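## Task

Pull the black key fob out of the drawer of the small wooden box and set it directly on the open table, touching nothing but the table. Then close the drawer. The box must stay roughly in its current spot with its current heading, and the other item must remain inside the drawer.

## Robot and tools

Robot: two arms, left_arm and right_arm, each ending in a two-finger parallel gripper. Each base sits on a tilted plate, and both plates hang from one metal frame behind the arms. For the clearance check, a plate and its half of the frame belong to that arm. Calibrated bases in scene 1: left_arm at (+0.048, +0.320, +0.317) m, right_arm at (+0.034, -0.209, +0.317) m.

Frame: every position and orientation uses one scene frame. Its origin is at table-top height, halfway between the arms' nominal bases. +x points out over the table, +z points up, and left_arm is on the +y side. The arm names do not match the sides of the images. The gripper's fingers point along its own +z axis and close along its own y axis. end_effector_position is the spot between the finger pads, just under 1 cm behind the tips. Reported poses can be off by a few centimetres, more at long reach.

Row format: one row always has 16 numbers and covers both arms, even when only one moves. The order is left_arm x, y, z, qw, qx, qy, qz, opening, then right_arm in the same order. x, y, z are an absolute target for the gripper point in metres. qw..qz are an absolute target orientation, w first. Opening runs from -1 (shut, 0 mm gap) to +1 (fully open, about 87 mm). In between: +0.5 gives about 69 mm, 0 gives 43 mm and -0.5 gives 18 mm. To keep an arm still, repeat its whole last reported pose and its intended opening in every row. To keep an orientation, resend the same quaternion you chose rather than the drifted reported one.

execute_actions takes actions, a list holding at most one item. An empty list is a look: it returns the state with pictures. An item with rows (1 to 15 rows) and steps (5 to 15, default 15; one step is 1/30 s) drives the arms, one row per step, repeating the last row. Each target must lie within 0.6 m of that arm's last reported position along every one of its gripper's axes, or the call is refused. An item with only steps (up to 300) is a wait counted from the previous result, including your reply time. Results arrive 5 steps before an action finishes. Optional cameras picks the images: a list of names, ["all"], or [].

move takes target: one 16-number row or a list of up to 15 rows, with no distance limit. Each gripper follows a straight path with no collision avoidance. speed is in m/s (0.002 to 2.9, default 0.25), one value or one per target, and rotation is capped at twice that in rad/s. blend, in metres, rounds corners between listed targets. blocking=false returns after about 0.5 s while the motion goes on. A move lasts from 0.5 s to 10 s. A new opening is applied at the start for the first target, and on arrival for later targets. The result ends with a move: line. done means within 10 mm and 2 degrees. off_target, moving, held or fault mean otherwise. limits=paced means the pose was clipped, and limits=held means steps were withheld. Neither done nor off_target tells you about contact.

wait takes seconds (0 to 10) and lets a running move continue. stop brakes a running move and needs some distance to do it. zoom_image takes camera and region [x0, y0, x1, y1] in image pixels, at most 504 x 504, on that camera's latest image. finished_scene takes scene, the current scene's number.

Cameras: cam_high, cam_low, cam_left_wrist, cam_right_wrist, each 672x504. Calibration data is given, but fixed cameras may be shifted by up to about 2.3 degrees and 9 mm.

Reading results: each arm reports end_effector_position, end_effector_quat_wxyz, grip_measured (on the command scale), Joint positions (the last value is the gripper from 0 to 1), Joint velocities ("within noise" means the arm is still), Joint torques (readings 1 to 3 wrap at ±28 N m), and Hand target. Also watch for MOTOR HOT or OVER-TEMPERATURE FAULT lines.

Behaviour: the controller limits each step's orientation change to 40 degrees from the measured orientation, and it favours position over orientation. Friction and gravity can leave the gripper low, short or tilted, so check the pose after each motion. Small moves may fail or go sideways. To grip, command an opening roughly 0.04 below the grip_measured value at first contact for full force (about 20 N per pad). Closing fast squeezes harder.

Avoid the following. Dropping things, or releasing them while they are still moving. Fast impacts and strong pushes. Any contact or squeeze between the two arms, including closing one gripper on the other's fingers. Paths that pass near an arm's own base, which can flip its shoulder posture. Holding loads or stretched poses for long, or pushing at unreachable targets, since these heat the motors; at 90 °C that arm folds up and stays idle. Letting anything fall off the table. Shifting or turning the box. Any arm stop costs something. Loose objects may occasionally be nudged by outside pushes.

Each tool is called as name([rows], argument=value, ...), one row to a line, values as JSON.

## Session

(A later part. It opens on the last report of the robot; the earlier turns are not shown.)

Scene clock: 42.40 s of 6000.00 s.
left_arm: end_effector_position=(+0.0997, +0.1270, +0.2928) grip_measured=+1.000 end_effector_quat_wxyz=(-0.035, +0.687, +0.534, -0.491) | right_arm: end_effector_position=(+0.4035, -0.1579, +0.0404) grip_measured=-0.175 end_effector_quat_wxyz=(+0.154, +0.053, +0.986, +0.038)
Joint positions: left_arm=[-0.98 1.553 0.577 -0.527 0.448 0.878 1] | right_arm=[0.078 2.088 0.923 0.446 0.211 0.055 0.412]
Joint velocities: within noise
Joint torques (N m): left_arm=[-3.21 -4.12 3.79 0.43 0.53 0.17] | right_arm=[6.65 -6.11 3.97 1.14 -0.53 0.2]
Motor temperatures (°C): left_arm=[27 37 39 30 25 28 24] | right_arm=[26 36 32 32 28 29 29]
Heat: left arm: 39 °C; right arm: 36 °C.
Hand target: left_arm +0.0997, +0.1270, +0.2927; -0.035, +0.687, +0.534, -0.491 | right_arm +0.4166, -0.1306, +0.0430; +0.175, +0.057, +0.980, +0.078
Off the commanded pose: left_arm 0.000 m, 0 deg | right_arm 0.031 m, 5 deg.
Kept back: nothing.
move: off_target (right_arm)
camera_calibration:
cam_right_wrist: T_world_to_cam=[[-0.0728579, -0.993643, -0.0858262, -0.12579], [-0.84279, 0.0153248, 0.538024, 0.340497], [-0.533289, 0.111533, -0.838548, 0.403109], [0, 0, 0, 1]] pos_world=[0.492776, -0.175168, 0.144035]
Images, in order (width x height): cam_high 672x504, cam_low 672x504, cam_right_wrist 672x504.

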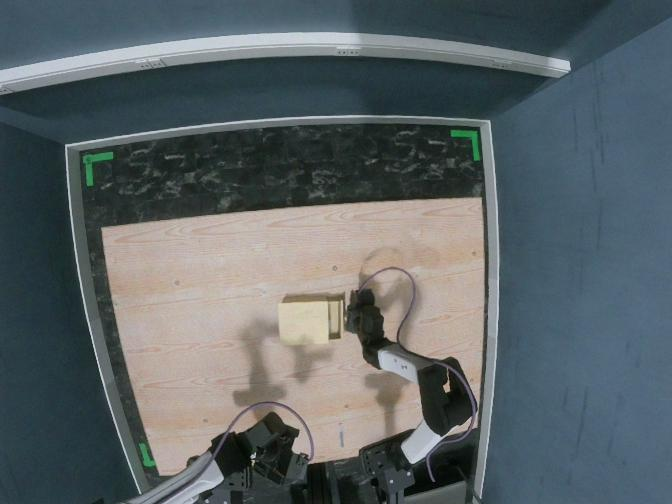

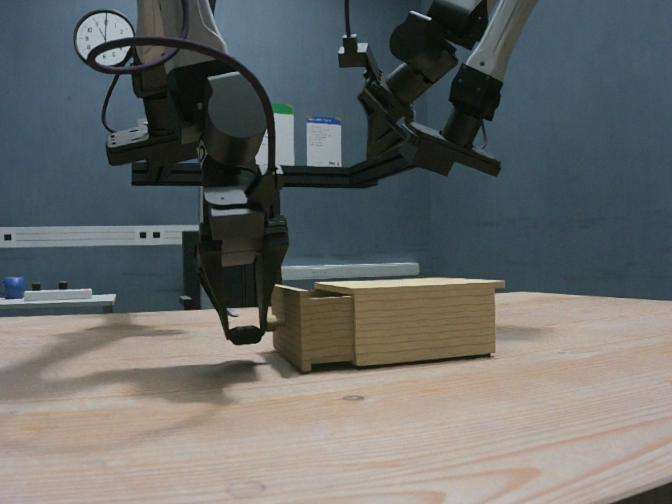

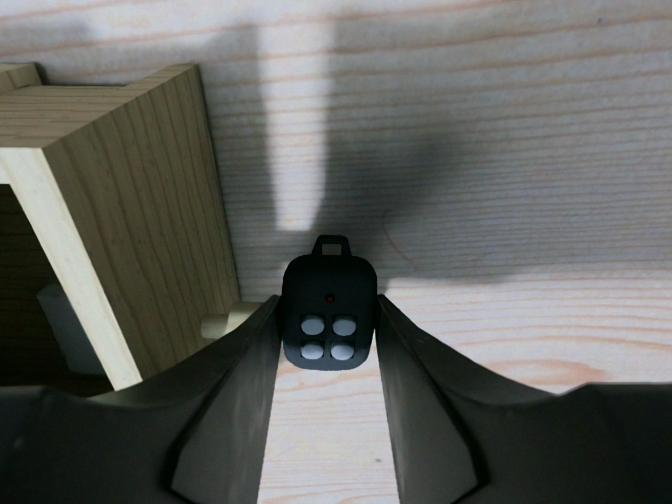

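move([
  [0.0997, 0.1270, 0.2928, -0.035, 0.687, 0.534, -0.491, 1.0, 0.413, -0.2150, 0.047, 0.1766, 0.0579, 0.9795, 0.0783, -0.3],
  [0.0997, 0.1270, 0.2928, -0.035, 0.687, 0.534, -0.491, 1.0, 0.455, -0.2750, 0.050, 0.1734, 0.0430, 0.9839, -0.0076, -0.3],
  [0.0997, 0.1270, 0.2928, -0.035, 0.687, 0.534, -0.491, 1.0, 0.457, -0.2760, 0.014, 0.1734, 0.0430, 0.9839, -0.0076, -0.3],
  [0.0997, 0.1270, 0.2928, -0.035, 0.687, 0.534, -0.491, 1.0, 0.457, -0.2760, 0.014, 0.1734, 0.0430, 0.9839, -0.0076, 0.1],
  [0.0997, 0.1270, 0.2928, -0.035, 0.687, 0.534, -0.491, 1.0, 0.455, -0.2740, 0.080, 0.1734, 0.0430, 0.9839, -0.0076, 0.1],
  [0.0997, 0.1270, 0.2928, -0.035, 0.687, 0.534, -0.491, 1.0, 0.414, -0.2050, 0.080, 0.1766, 0.0579, 0.9795, 0.0783, -1.0],
], speed=[0.25, 0.25, 0.07, 0.1, 0.2, 0.25], blend=[0.02, 0.01, 0, 0, 0.02, 0], cameras=["cam_high", "cam_low", "cam_right_wrist"])

Scene clock: 47.03 s of 6000.00 s.
left_arm: end_effector_position=(+0.0997, +0.1270, +0.2928) grip_measured=+1.000 end_effector_quat_wxyz=(-0.035, +0.687, +0.534, -0.491) | right_arm: end_effector_position=(+0.3955, -0.2054, +0.0674) grip_measured=-0.973 end_effector_quat_wxyz=(+0.146, +0.053, +0.985, +0.073)
Joint positions: left_arm=[-0.98 1.553 0.577 -0.527 0.448 0.878 1] | right_arm=[-0.075 1.923 0.843 0.354 0.026 -0.032 0.013]
Joint velocities: within noise
Joint torques (N m): left_arm=[-3.23 -4.08 3.74 0.43 0.54 0.18] | right_arm=[2.91 -10.63 2.13 0.93 -0.17 -0.08]
Motor temperatures (°C): left_arm=[27 37 39 30 25 28 24] | right_arm=[26 36 32 32 28 29 29]
Heat: left arm: 39 °C; right arm: 36 °C.
Hand target: left_arm +0.0997, +0.1270, +0.2927; -0.035, +0.687, +0.534, -0.491 | right_arm +0.4137, -0.2050, +0.0799; +0.176, +0.058, +0.980, +0.078
Off the commanded pose: left_arm 0.000 m, 0 deg | right_arm 0.022 m, 4 deg.
Kept back: nothing.
move: off_target (right_arm); target 6's new opening was sent with right_arm's hand 0.023 m and 4 deg from that target
camera_calibration:
cam_right_wrist: T_world_to_cam=[[-0.0636274, -0.985672, -0.156214, -0.168588], [-0.836372, -0.0327307, 0.547184, 0.306872], [-0.544456, 0.165469, -0.822306, 0.441162], [0, 0, 0, 1]] pos_world=[0.486126, -0.229127, 0.168519]
Images, in order (width x height): cam_high 672x504, cam_low 672x504, cam_right_wrist 672x504.

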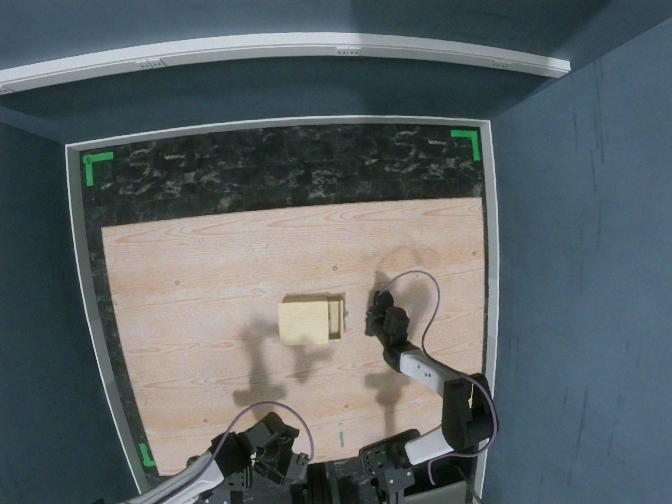

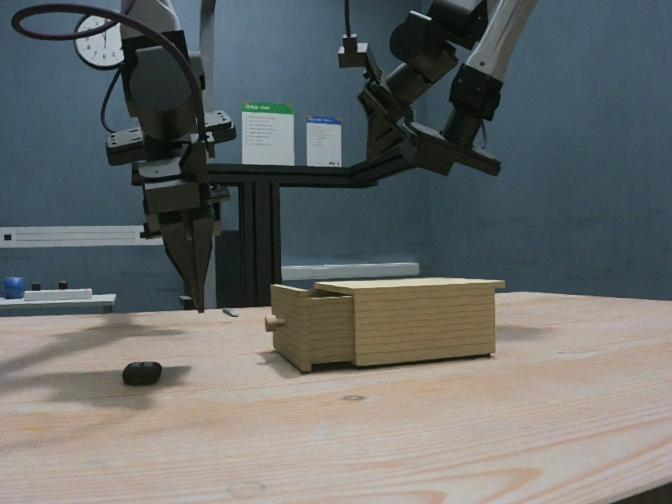

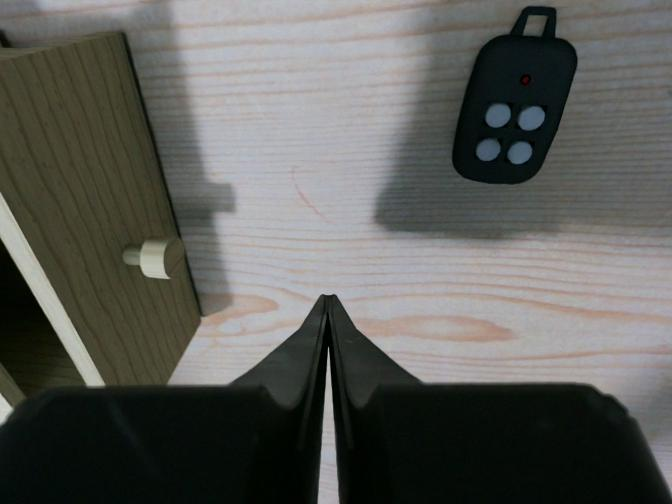

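move([
  [0.0997, 0.1270, 0.2928, -0.035, 0.687, 0.534, -0.491, 1.0, 0.4145, -0.1850, 0.041, 0.1766, 0.0579, 0.9795, 0.0783, -1.0],
  [0.0997, 0.1270, 0.2928, -0.035, 0.687, 0.534, -0.491, 1.0, 0.421, -0.0830, 0.041, 0.1766, 0.0579, 0.9795, 0.0783, -1.0],
], speed=[0.2, 0.08], blend=[0.01, 0], cameras=["cam_high", "cam_low", "cam_right_wrist"])

Scene clock: 49.33 s of 6000.00 s.
left_arm: end_effector_position=(+0.0997, +0.1270, +0.2928) grip_measured=+1.000 end_effector_quat_wxyz=(-0.035, +0.687, +0.534, -0.491) | right_arm: end_effector_position=(+0.4154, -0.1176, +0.0413) grip_measured=-0.974 end_effector_quat_wxyz=(+0.169, +0.055, +0.984, +0.028)
Joint positions: left_arm=[-0.98 1.553 0.577 -0.527 0.448 0.878 1] | right_arm=[0.192 2.144 0.988 0.447 0.319 0.125 0.013]
Joint velocities: within noise
Joint torques (N m): left_arm=[-3.18 -4.11 3.78 0.43 0.53 0.18] | right_arm=[7.88 -6.19 4.31 0.97 -0.71 0.28]
Motor temperatures (°C): left_arm=[27 37 39 30 25 27 24] | right_arm=[26 36 32 32 28 29 29]
Heat: left arm: 39 °C; right arm: 36 °C.
Hand target: left_arm +0.0997, +0.1270, +0.2927; -0.035, +0.687, +0.534, -0.491 | right_arm +0.4195, -0.0841, +0.0433; +0.175, +0.057, +0.980, +0.078
Off the commanded pose: left_arm 0.000 m, 0 deg | right_arm 0.035 m, 6 deg.
Kept back: nothing.
move: off_target (right_arm)
camera_calibration:
cam_right_wrist: T_world_to_cam=[[-0.0792237, -0.994558, -0.06766, -0.0830303], [-0.857369, 0.0333539, 0.513621, 0.358567], [-0.508569, 0.0987005, -0.855346, 0.394677], [0, 0, 0, 1]] pos_world=[0.501567, -0.133493, 0.1478]
Images, in order (width x height): cam_high 672x504, cam_low 672x504, cam_right_wrist 672x504.

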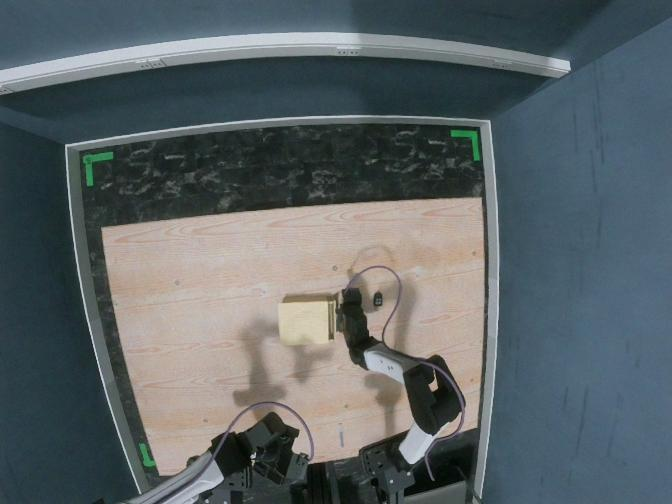

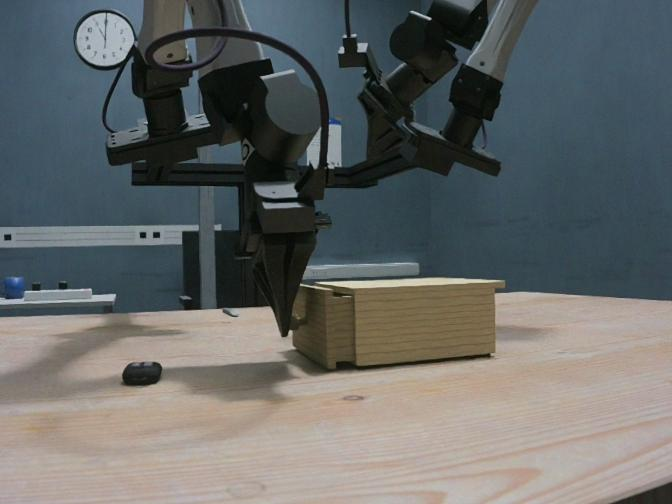

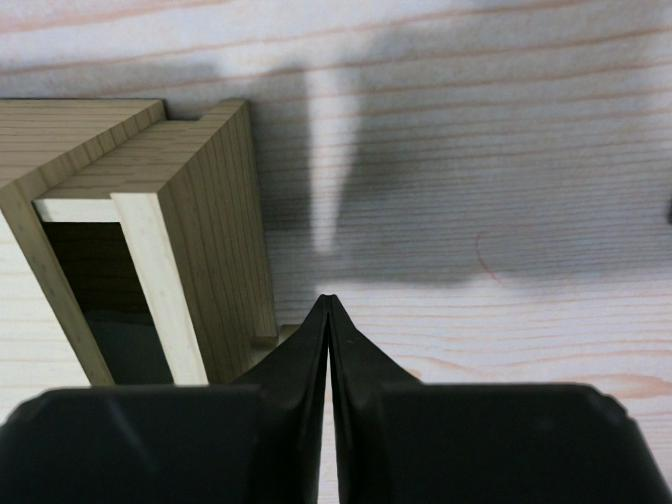

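move(target=[0.0997, 0.1270, 0.2928, -0.035, 0.687, 0.534, -0.491, 1.0, 0.4185, -0.0580, 0.040, 0.1766, 0.0579, 0.9795, 0.0783, -1.0], speed=0.06, cameras=["cam_high", "cam_low", "cam_right_wrist"])

zoom_image(camera="cam_low", region=[250, 250, 520, 390])

Scene clock: 50.47 s of 6000.00 s.
left_arm: end_effector_position=(+0.0997, +0.1270, +0.2928) grip_measured=+1.000 end_effector_quat_wxyz=(-0.035, +0.687, +0.534, -0.491) | right_arm: end_effector_position=(+0.4152, -0.0957, +0.0399) grip_measured=-0.974 end_effector_quat_wxyz=(+0.171, +0.057, +0.983, +0.024)
Joint positions: left_arm=[-0.98 1.553 0.577 -0.527 0.448 0.878 1] | right_arm=[0.248 2.181 1.019 0.443 0.369 0.165 0.013]
Joint velocities: within noise
Joint torques (N m): left_arm=[-3.22 -4.07 3.77 0.43 0.53 0.19] | right_arm=[8.62 -6.06 4.48 0.93 -0.7 0.27]
Motor temperatures (°C): left_arm=[27 37 39 30 25 27 23] | right_arm=[26 36 32 32 28 29 29]
Heat: left arm: 39 °C; right arm: 36 °C.
Hand target: left_arm +0.0997, +0.1270, +0.2927; -0.035, +0.687, +0.534, -0.491 | right_arm +0.4168, -0.0594, +0.0424; +0.175, +0.057, +0.980, +0.078
Off the commanded pose: left_arm 0.000 m, 0 deg | right_arm 0.038 m, 6 deg.
Kept back: nothing.
move: off_target (right_arm)
camera_calibration:
cam_right_wrist: T_world_to_cam=[[-0.0839319, -0.994544, -0.0619554, -0.0596448], [-0.85933, 0.0407631, 0.509795, 0.360092], [-0.504488, 0.0960282, -0.858062, 0.389416], [0, 0, 0, 1]] pos_world=[0.500888, -0.111393, 0.146875]
Images, in order (width x height): cam_high 672x504, cam_low 672x504, cam_right_wrist 672x504.

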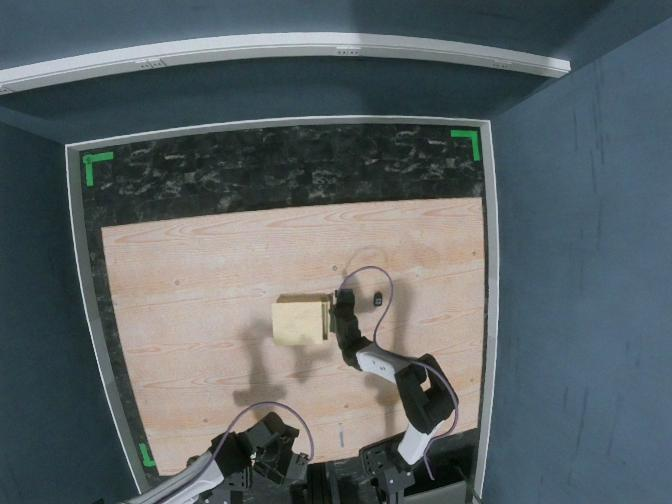

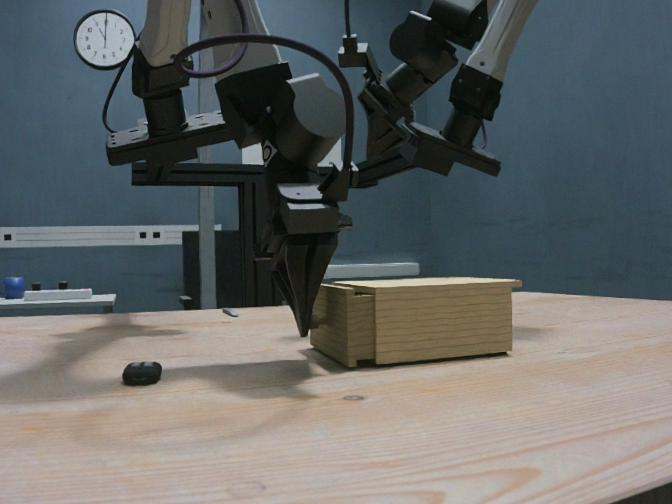

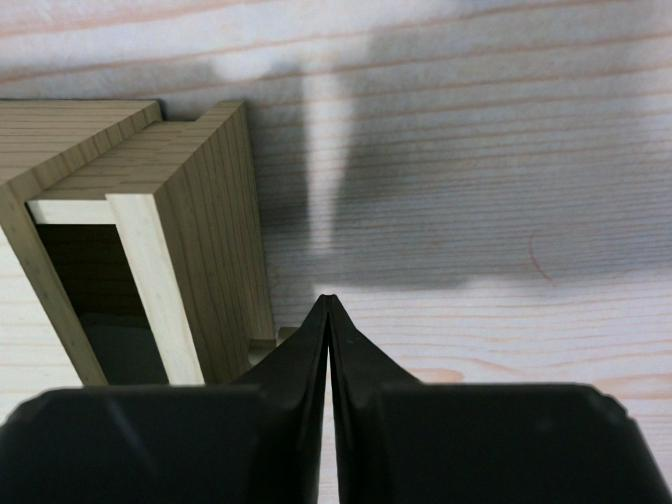

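Scaled by 1.867 from the camera's 672x504 image, which has a finer 960x720 frame.

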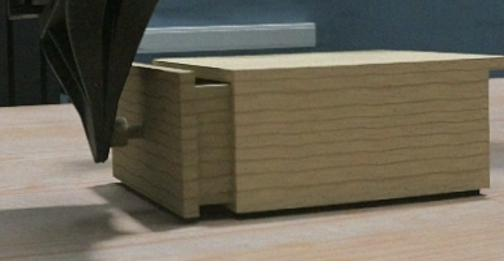

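move([
  [0.30, 0.23, 0.22, 0.1695, -0.0376, 0.9615, -0.2131, -1.0, 0.4185, -0.0580, 0.040, 0.1766, 0.0579, 0.9795, 0.0783, -1.0],
  [0.415, 0.19, 0.12, 0.1695, -0.0376, 0.9615, -0.2131, -1.0, 0.4185, -0.0580, 0.040, 0.1766, 0.0579, 0.9795, 0.0783, -1.0],
], speed=[0.6, 0.4], blend=[0.05, 0])

zoom_image(camera="cam_high", region=[200, 260, 380, 380])

Scene clock: 55.33 s of 6000.00 s.
left_arm: end_effector_position=(+0.4077, +0.1854, +0.1245) grip_measured=-0.993 end_effector_quat_wxyz=(+0.162, -0.029, +0.961, -0.224) | right_arm: end_effector_position=(+0.4152, -0.0959, +0.0399) grip_measured=-0.974 end_effector_quat_wxyz=(+0.171, +0.059, +0.983, +0.024)
Joint positions: left_arm=[-0.224 1.856 0.789 0.371 0.067 -0.134 0.003] | right_arm=[0.248 2.181 1.02 0.442 0.37 0.169 0.013]
Joint velocities: within noise
Joint torques (N m): left_arm=[-2.44 -7.15 3.85 1.45 0.04 0.14] | right_arm=[8.69 -6.05 4.29 0.96 -0.74 0.3]
Motor temperatures (°C): left_arm=[27 38 39 30 25 27 23] | right_arm=[27 36 31 32 28 29 29]
Heat: left arm: 39 °C; right arm: 36 °C.
Hand target: left_arm +0.4148, +0.1900, +0.1203; +0.169, -0.038, +0.961, -0.213 | right_arm +0.4168, -0.0593, +0.0425; +0.175, +0.057, +0.980, +0.078
Off the commanded pose: left_arm 0.010 m, 2 deg | right_arm 0.038 m, 6 deg.
Kept back: nothing.
move: off_target (right_arm)
camera_calibration:
cam_left_wrist: T_world_to_cam=[[-0.014857, -0.90325, 0.428858, 0.118185], [-0.868257, 0.224368, 0.442479, 0.281899], [-0.495891, -0.365785, -0.787587, 0.508929], [0, 0, 0, 1]] pos_world=[0.498891, 0.22966, 0.225407]
cam_right_wrist: T_world_to_cam=[[-0.0874427, -0.99427, -0.0614874, -0.0583263], [-0.858811, 0.0439653, 0.510403, 0.360085], [-0.504775, 0.0974371, -0.857734, 0.389575], [0, 0, 0, 1]] pos_world=[0.500792, -0.111782, 0.146777]

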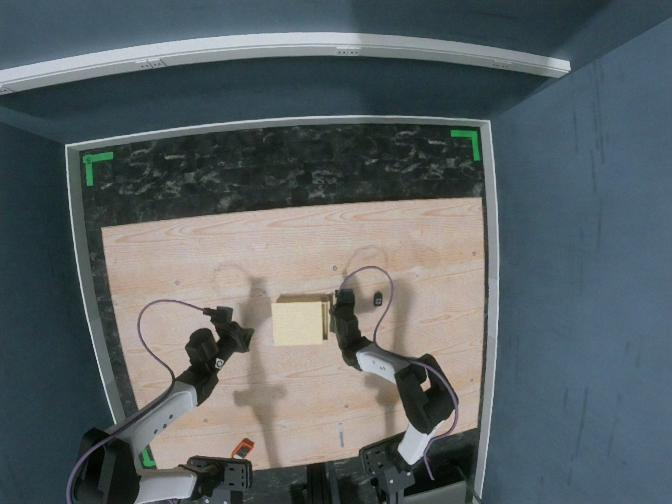

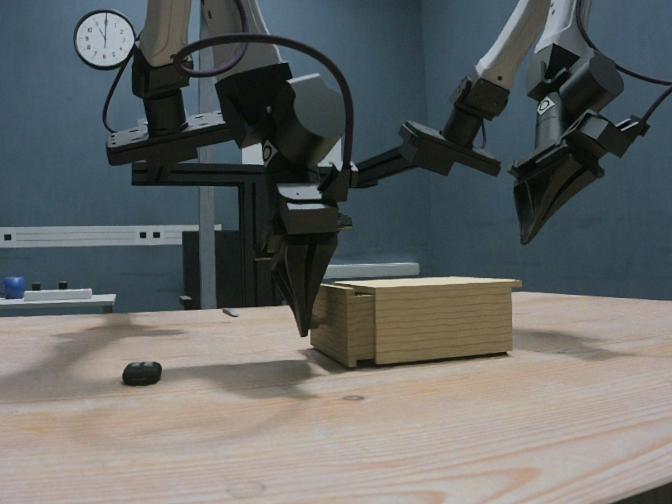

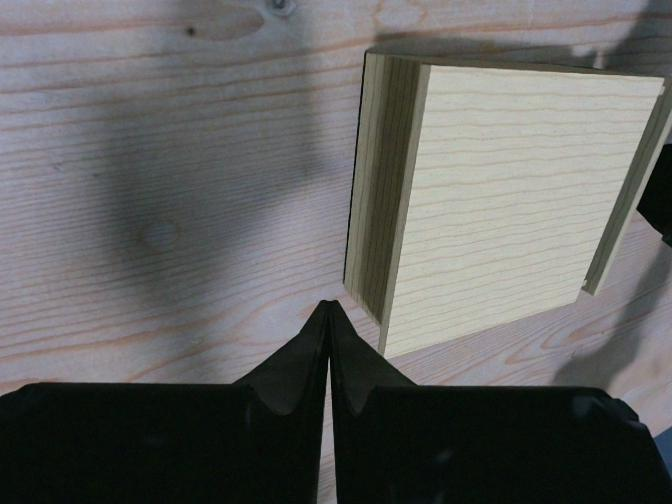

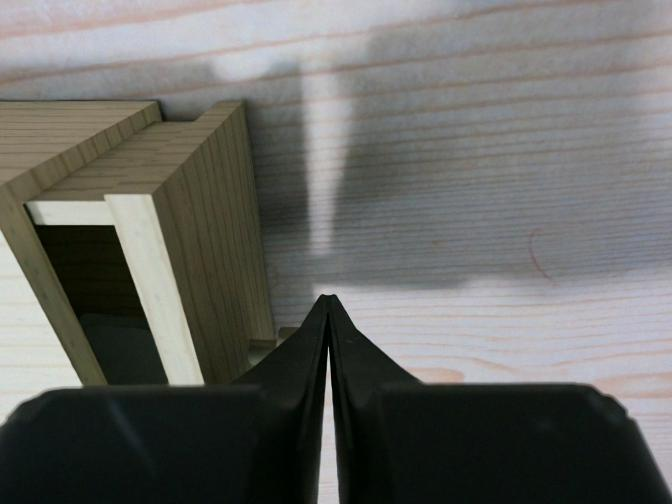

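Scaled by 2.800 from the camera's 672x504 image, which has a finer 960x720 frame.

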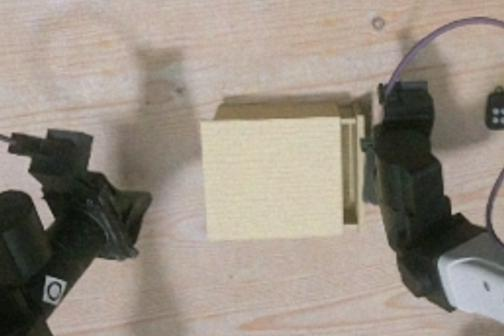

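move([
  [0.415, 0.165, 0.037, 0.1695, -0.0376, 0.9615, -0.2131, -1.0, 0.4185, -0.0580, 0.040, 0.1766, 0.0579, 0.9795, 0.0783, -1.0],
  [0.414, 0.085, 0.037, 0.1695, -0.0376, 0.9615, -0.2131, -1.0, 0.4185, -0.0580, 0.040, 0.1766, 0.0579, 0.9795, 0.0783, -1.0],
  [0.414, 0.082, 0.037, 0.1695, -0.0376, 0.9615, -0.2131, -1.0, 0.4190, -0.0350, 0.040, 0.1766, 0.0579, 0.9795, 0.0783, -1.0],
], speed=[0.25, 0.08, 0.05], blend=[0.01, 0, 0])

zoom_image(camera="cam_high", region=[200, 260, 380, 380])

Scene clock: 58.77 s of 6000.00 s.
left_arm: end_effector_position=(+0.4203, +0.1276, +0.0313) grip_measured=-0.993 end_effector_quat_wxyz=(+0.176, -0.044, +0.972, -0.151) | right_arm: end_effector_position=(+0.4167, -0.0761, +0.0403) grip_measured=-0.974 end_effector_quat_wxyz=(+0.172, +0.056, +0.983, +0.018)
Joint positions: left_arm=[-0.348 2.312 1.065 0.554 -0.182 -0.209 0.003] | right_arm=[0.3 2.212 1.063 0.416 0.42 0.198 0.013]
Joint velocities: within noise
Joint torques (N m): left_arm=[-9.72 -6.8 3.84 1.54 0.94 -0.33] | right_arm=[9.03 -5.96 4.64 1.04 -0.78 0.33]
Motor temperatures (°C): left_arm=[27 38 39 30 25 27 23] | right_arm=[27 36 31 32 28 29 29]
Heat: left arm: 39 °C; right arm: 36 °C.
Hand target: left_arm +0.4119, +0.0849, +0.0399; +0.168, -0.037, +0.962, -0.212 | right_arm +0.4172, -0.0368, +0.0431; +0.175, +0.057, +0.980, +0.077
Off the commanded pose: left_arm 0.046 m, 7 deg | right_arm 0.041 m, 7 deg.
Kept back: nothing.
move: off_target (left_arm, right_arm)
camera_calibration:
cam_left_wrist: T_world_to_cam=[[0.0334209, -0.954648, 0.295854, 0.0965727], [-0.883753, 0.110019, 0.454837, 0.367875], [-0.466759, -0.276663, -0.839996, 0.398618], [0, 0, 0, 1]] pos_world=[0.507942, 0.162003, 0.138943]
cam_right_wrist: T_world_to_cam=[[-0.0837557, -0.995307, -0.0484571, -0.0406958], [-0.859767, 0.0475951, 0.508463, 0.361044], [-0.503771, 0.0842485, -0.859719, 0.387447], [0, 0, 0, 1]] pos_world=[0.50219, -0.0903305, 0.147546]

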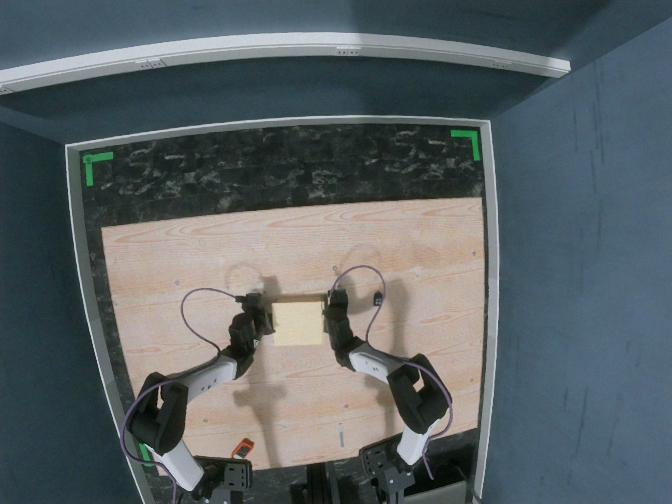

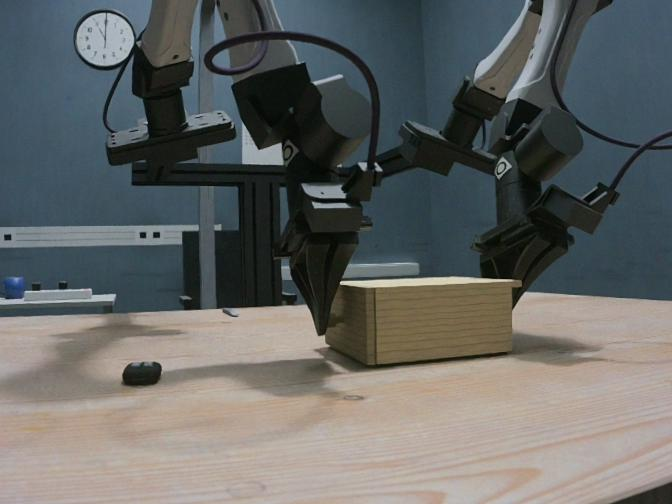

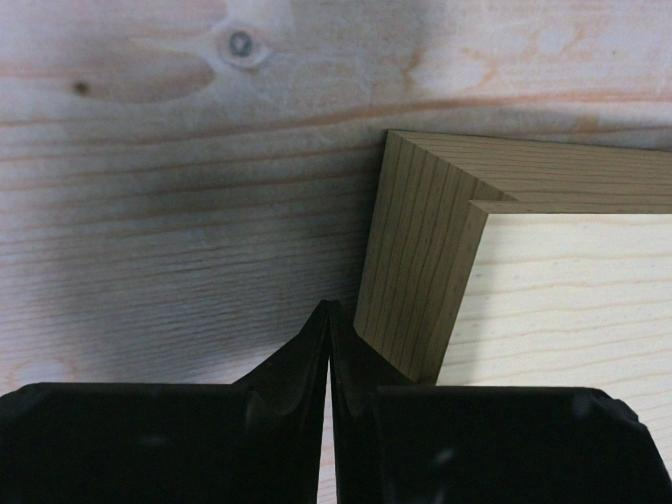

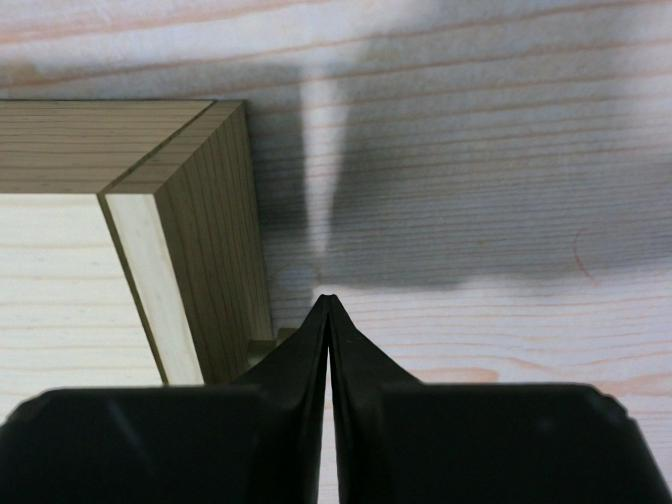

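Scaled by 2.800 from the camera's 672x504 image, which has a finer 960x720 frame.

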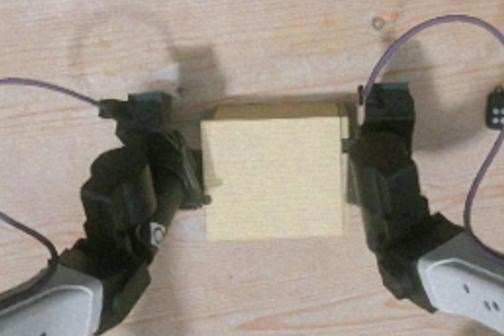

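zoom_image(camera="cam_right_wrist", region=[40, 60, 300, 400])

zoom_image(camera="cam_low", region=[310, 260, 530, 380])

Scaled by 1.482 from the camera's 672x504 image, which has a finer 960x720 frame.

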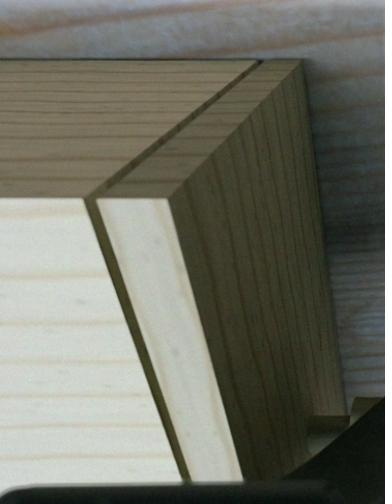

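Scaled by 2.291 from the camera's 672x504 image, which has a finer 960x720 frame.

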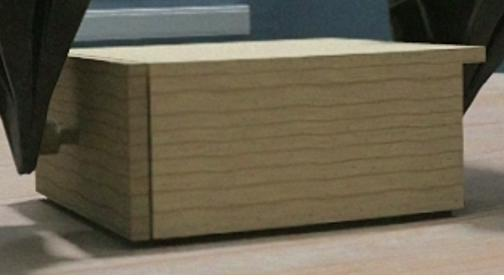

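move([
  [0.414, 0.0740, 0.037, 0.1695, -0.0376, 0.9615, -0.2131, -1.0, 0.4190, -0.0260, 0.040, 0.1766, 0.0579, 0.9795, 0.0783, -1.0],
  [0.413, 0.0730, 0.037, 0.1695, -0.0376, 0.9615, -0.2131, -1.0, 0.4170, -0.1200, 0.041, 0.1766, 0.0579, 0.9795, 0.0783, -1.0],
], speed=[0.04, 0.08])

zoom_image(camera="cam_high", region=[200, 260, 380, 380])

zoom_image(camera="cam_low", region=[310, 260, 530, 380])

Scene clock: 61.77 s of 6000.00 s.
left_arm: end_effector_position=(+0.4156, +0.0970, +0.0334) grip_measured=-0.993 end_effector_quat_wxyz=(+0.171, -0.041, +0.969, -0.176) | right_arm: end_effector_position=(+0.3972, -0.1156, +0.0280) grip_measured=-0.974 end_effector_quat_wxyz=(+0.148, +0.054, +0.985, +0.073)
Joint positions: left_arm=[-0.398 2.349 1.102 0.548 -0.168 -0.249 0.003] | right_arm=[0.145 2.174 0.96 0.475 0.19 0.116 0.013]
Joint velocities: within noise
Joint torques (N m): left_arm=[-7.38 -7.83 3.17 1.59 0.64 -0.04] | right_arm=[3.1 -11.29 1.22 0.96 -0.1 -0.25]
Motor temperatures (°C): left_arm=[28 39 39 31 25 27 23] | right_arm=[27 36 31 32 28 29 29]
Heat: left arm: 39 °C; right arm: 36 °C.
Hand target: left_arm +0.4124, +0.0739, +0.0380; +0.169, -0.037, +0.962, -0.213 | right_arm +0.4168, -0.1201, +0.0407; +0.177, +0.058, +0.980, +0.078
Off the commanded pose: left_arm 0.024 m, 4 deg | right_arm 0.024 m, 3 deg.
Kept back: nothing.
move: off_target (left_arm, right_arm)
camera_calibration:
cam_left_wrist: T_world_to_cam=[[0.0216387, -0.938989, 0.343267, 0.0686658], [-0.87873, 0.145894, 0.454477, 0.360549], [-0.476829, -0.311473, -0.82196, 0.396774], [0, 0, 0, 1]] pos_world=[0.504532, 0.135459, 0.138701]
cam_right_wrist: T_world_to_cam=[[-0.0634965, -0.985684, -0.156192, -0.0861627], [-0.83799, -0.0323355, 0.544726, 0.333551], [-0.541979, 0.165476, -0.82394, 0.393913], [0, 0, 0, 1]] pos_world=[0.487534, -0.139327, 0.129408]

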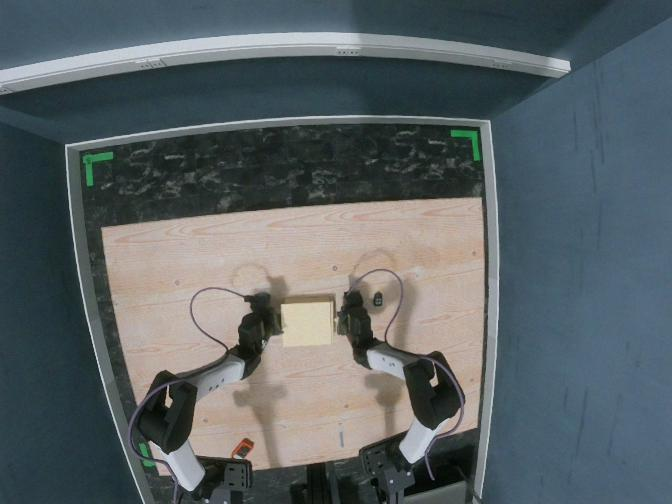

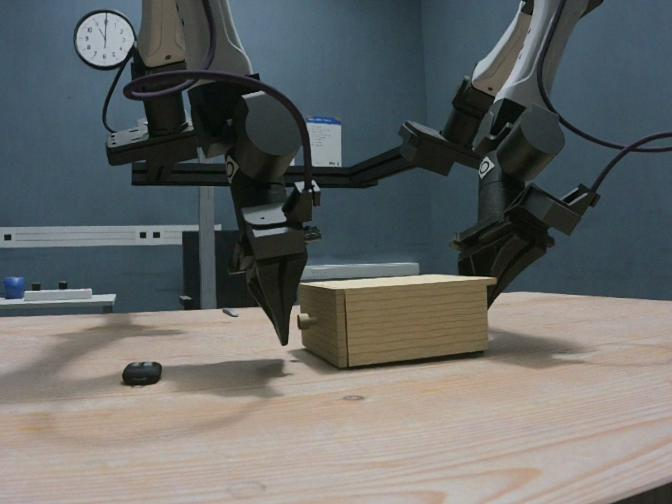

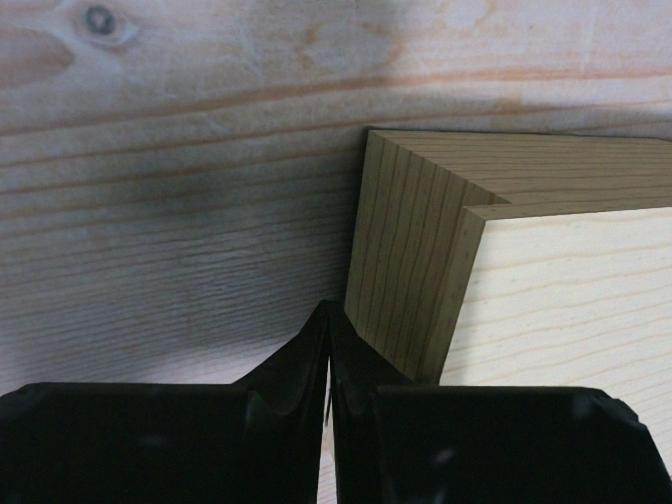

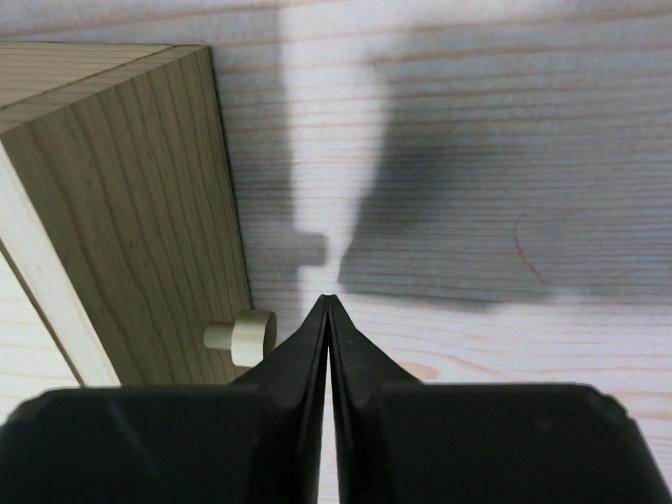

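Scaled by 2.800 from the camera's 672x504 image, which has a finer 960x720 frame.

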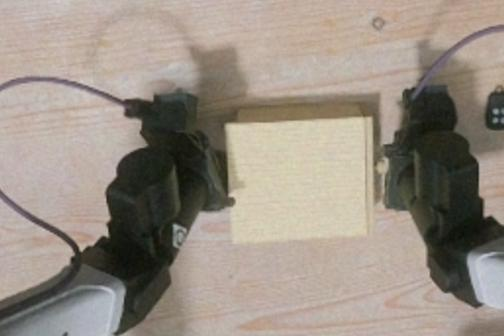

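Scaled by 2.291 from the camera's 672x504 image, which has a finer 960x720 frame.

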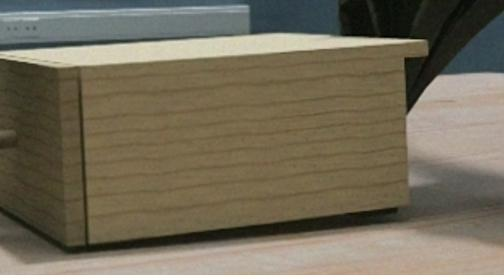

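move([
  [0.413, 0.0750, 0.037, 0.1695, -0.0376, 0.9615, -0.2131, -1.0, 0.4180, -0.1100, 0.043, 0.1766, 0.0579, 0.9795, 0.0783, -1.0],
  [0.413, 0.0760, 0.037, 0.1695, -0.0376, 0.9615, -0.2131, -1.0, 0.4190, -0.0340, 0.040, 0.1766, 0.0579, 0.9795, 0.0783, -1.0],
], speed=[0.1, 0.07], blend=[0.005, 0])

zoom_image(camera="cam_high", region=[200, 260, 380, 380])

zoom_image(camera="cam_low", region=[310, 260, 530, 380])

zoom_image(camera="cam_right_wrist", region=[0, 60, 300, 400])

Scene clock: 66.10 s of 6000.00 s.
left_arm: end_effector_position=(+0.4157, +0.0980, +0.0330) grip_measured=-0.993 end_effector_quat_wxyz=(+0.171, -0.040, +0.969, -0.173) | right_arm: end_effector_position=(+0.4030, -0.1008, +0.0375) grip_measured=-0.974 end_effector_quat_wxyz=(+0.152, +0.055, +0.987, -0.025)
Joint positions: left_arm=[-0.398 2.349 1.102 0.548 -0.174 -0.244 0.003] | right_arm=[0.278 2.2 1.04 0.377 0.482 0.19 0.013]
Joint velocities: within noise
Joint torques (N m): left_arm=[-6.78 -8.12 2.69 1.6 0.74 -0.05] | right_arm=[11.49 -6.48 5.39 1.16 -1.38 0.45]
Motor temperatures (°C): left_arm=[28 40 38 31 25 27 23] | right_arm=[27 37 31 32 28 29 29]
Heat: left arm: 40 °C; right arm: 37 °C.
Hand target: left_arm +0.4124, +0.0769, +0.0378; +0.169, -0.037, +0.962, -0.212 | right_arm +0.4146, -0.0379, +0.0480; +0.172, +0.055, +0.981, +0.076
Off the commanded pose: left_arm 0.023 m, 5 deg | right_arm 0.069 m, 12 deg.
Kept back: nothing.
move: off_target (left_arm, right_arm)
camera_calibration:
cam_left_wrist: T_world_to_cam=[[0.0191102, -0.941244, 0.337187, 0.0712122], [-0.879191, 0.144768, 0.453944, 0.360951], [-0.476086, -0.305127, -0.824767, 0.395818], [0, 0, 0, 1]] pos_world=[0.504427, 0.135548, 0.138594]
cam_right_wrist: T_world_to_cam=[[-0.095341, -0.994752, 0.0371355, -0.0649902], [-0.835189, 0.100235, 0.540752, 0.346115], [-0.541636, 0.0205407, -0.840362, 0.388287], [0, 0, 0, 1]] pos_world=[0.493186, -0.107318, 0.141553]

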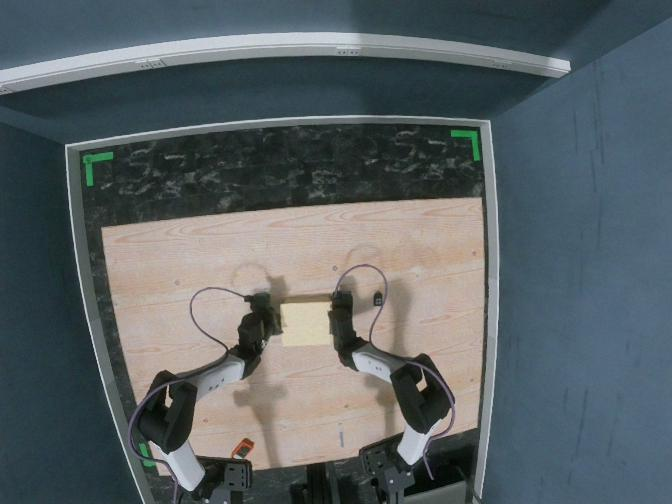

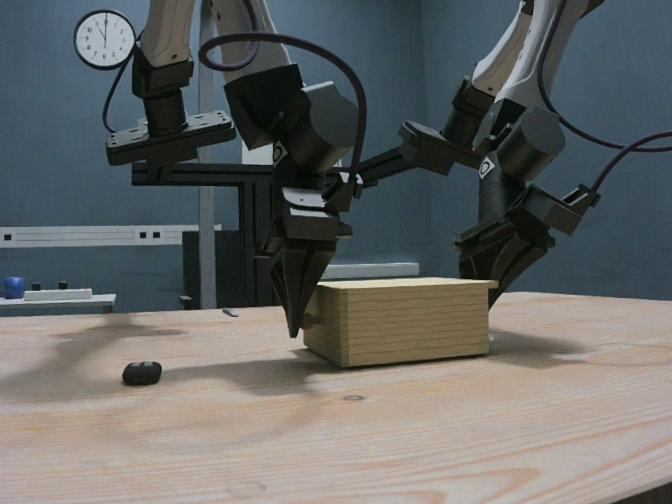

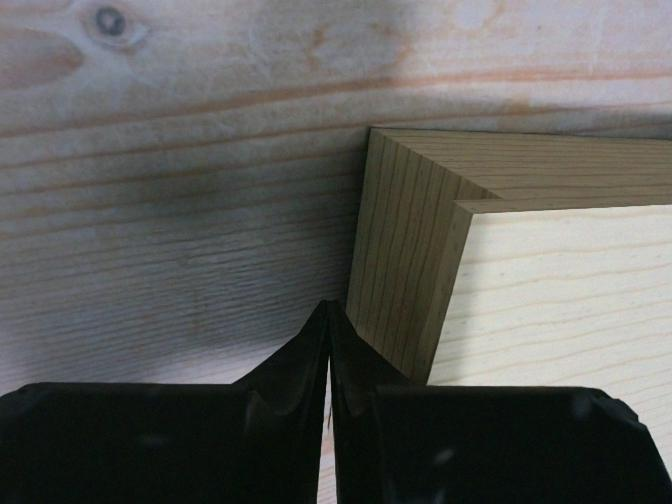

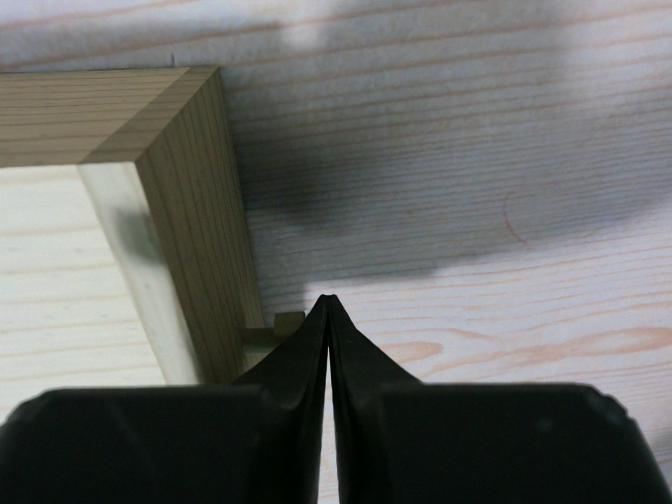

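Scaled by 2.800 from the camera's 672x504 image, which has a finer 960x720 frame.

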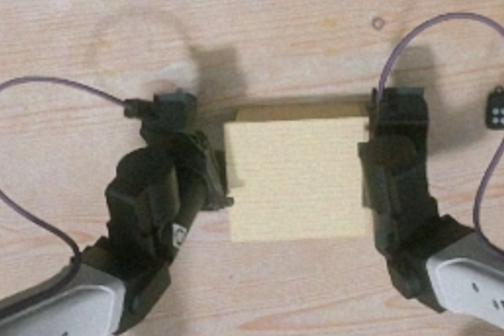

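Scaled by 2.291 from the camera's 672x504 image, which has a finer 960x720 frame.

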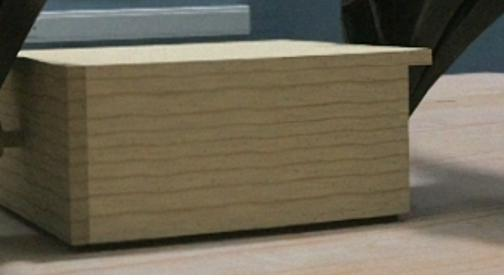

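Scaled by 1.482 from the camera's 672x504 image, which has a finer 960x720 frame.

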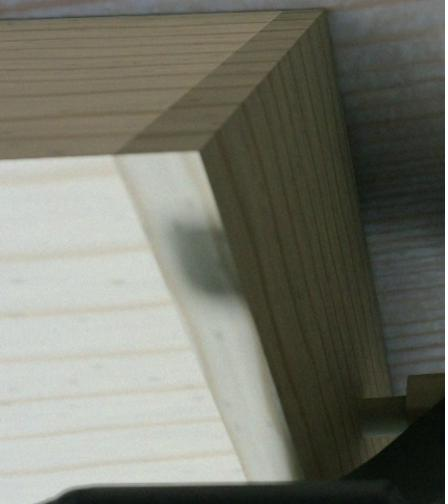

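move([
  [0.413, 0.1000, 0.037, 0.1695, -0.0376, 0.9615, -0.2131, -1.0, 0.4190, -0.0600, 0.040, 0.1766, 0.0579, 0.9795, 0.0783, -1.0],
  [0.413, 0.1500, 0.045, 0.1695, -0.0376, 0.9615, -0.2131, -1.0, 0.4170, -0.1450, 0.050, 0.1766, 0.0579, 0.9795, 0.0783, -1.0],
], speed=[0.06, 0.15])

zoom_image(camera="cam_high", region=[220, 260, 400, 380])

zoom_image(camera="cam_low", region=[290, 260, 530, 380])

Scene clock: 68.17 s of 6000.00 s.
left_arm: end_effector_position=(+0.4017, +0.1467, +0.0371) grip_measured=-0.993 end_effector_quat_wxyz=(+0.154, -0.038, +0.965, -0.208) | right_arm: end_effector_position=(+0.4011, -0.1416, +0.0381) grip_measured=-0.974 end_effector_quat_wxyz=(+0.152, +0.057, +0.984, +0.074)
Joint positions: left_arm=[-0.259 2.254 0.963 0.578 0.006 -0.17 0.003] | right_arm=[0.084 2.105 0.924 0.458 0.145 0.079 0.013]
Joint velocities: within noise
Joint torques (N m): left_arm=[-3.4 -11.22 0.98 1.4 0.32 0.26] | right_arm=[2.99 -10.91 1.18 0.94 -0.18 -0.26]
Motor temperatures (°C): left_arm=[28 41 38 31 25 27 23] | right_arm=[27 37 31 32 29 29 29]
Heat: left arm: 41 °C; right arm: 37 °C.
Hand target: left_arm +0.4129, +0.1499, +0.0449; +0.170, -0.037, +0.962, -0.213 | right_arm +0.4169, -0.1449, +0.0497; +0.176, +0.058, +0.980, +0.078
Off the commanded pose: left_arm 0.014 m, 2 deg | right_arm 0.020 m, 3 deg.
Kept back: nothing.
move: off_target (left_arm, right_arm)
camera_calibration:
cam_left_wrist: T_world_to_cam=[[0.0099465, -0.915955, 0.401158, 0.113584], [-0.86231, 0.195263, 0.46722, 0.325007], [-0.506284, -0.350569, -0.787895, 0.424891], [0, 0, 0, 1]] pos_world=[0.494242, 0.189529, 0.137354]
cam_right_wrist: T_world_to_cam=[[-0.0690452, -0.984994, -0.158178, -0.107463], [-0.842211, -0.0274321, 0.53845, 0.333123], [-0.534709, 0.170397, -0.827678, 0.406624], [0, 0, 0, 1]] pos_world=[0.490566, -0.165999, 0.140186]

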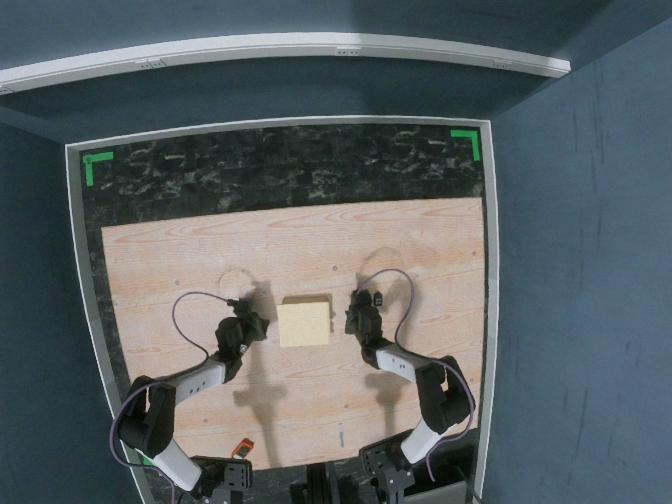

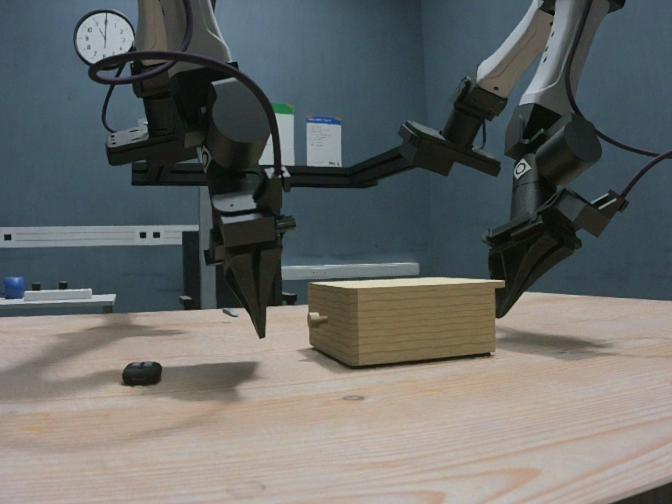

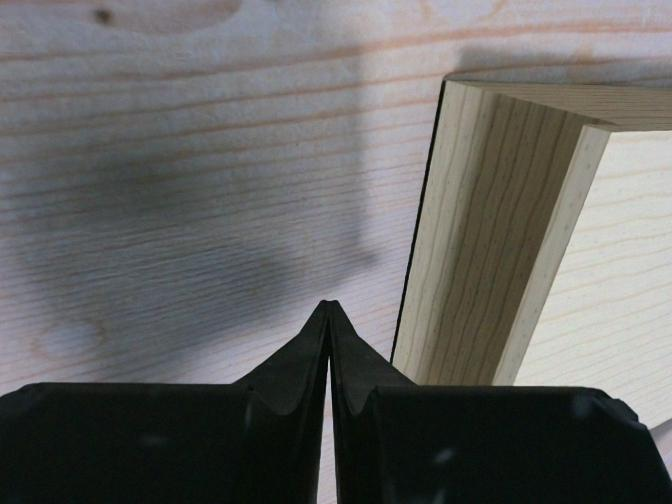

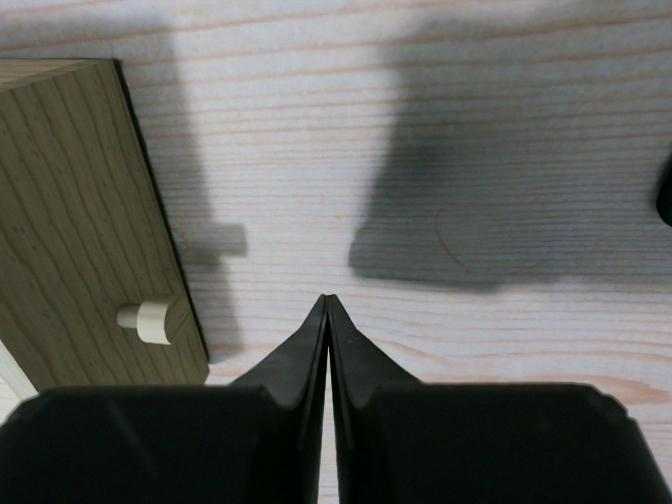

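Scaled by 2.800 from the camera's 672x504 image, which has a finer 960x720 frame.

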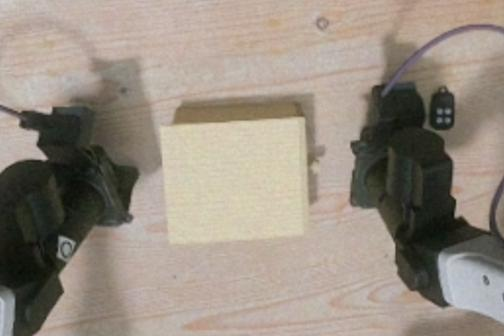

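Scaled by 2.100 from the camera's 672x504 image, which has a finer 960x720 frame.

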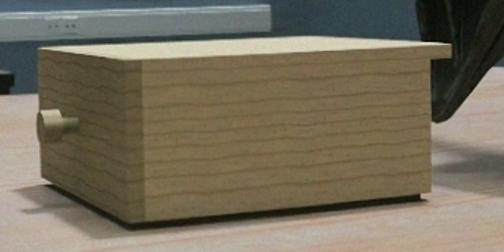

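finished_scene(scene=1)

The scene is finished: the task was done.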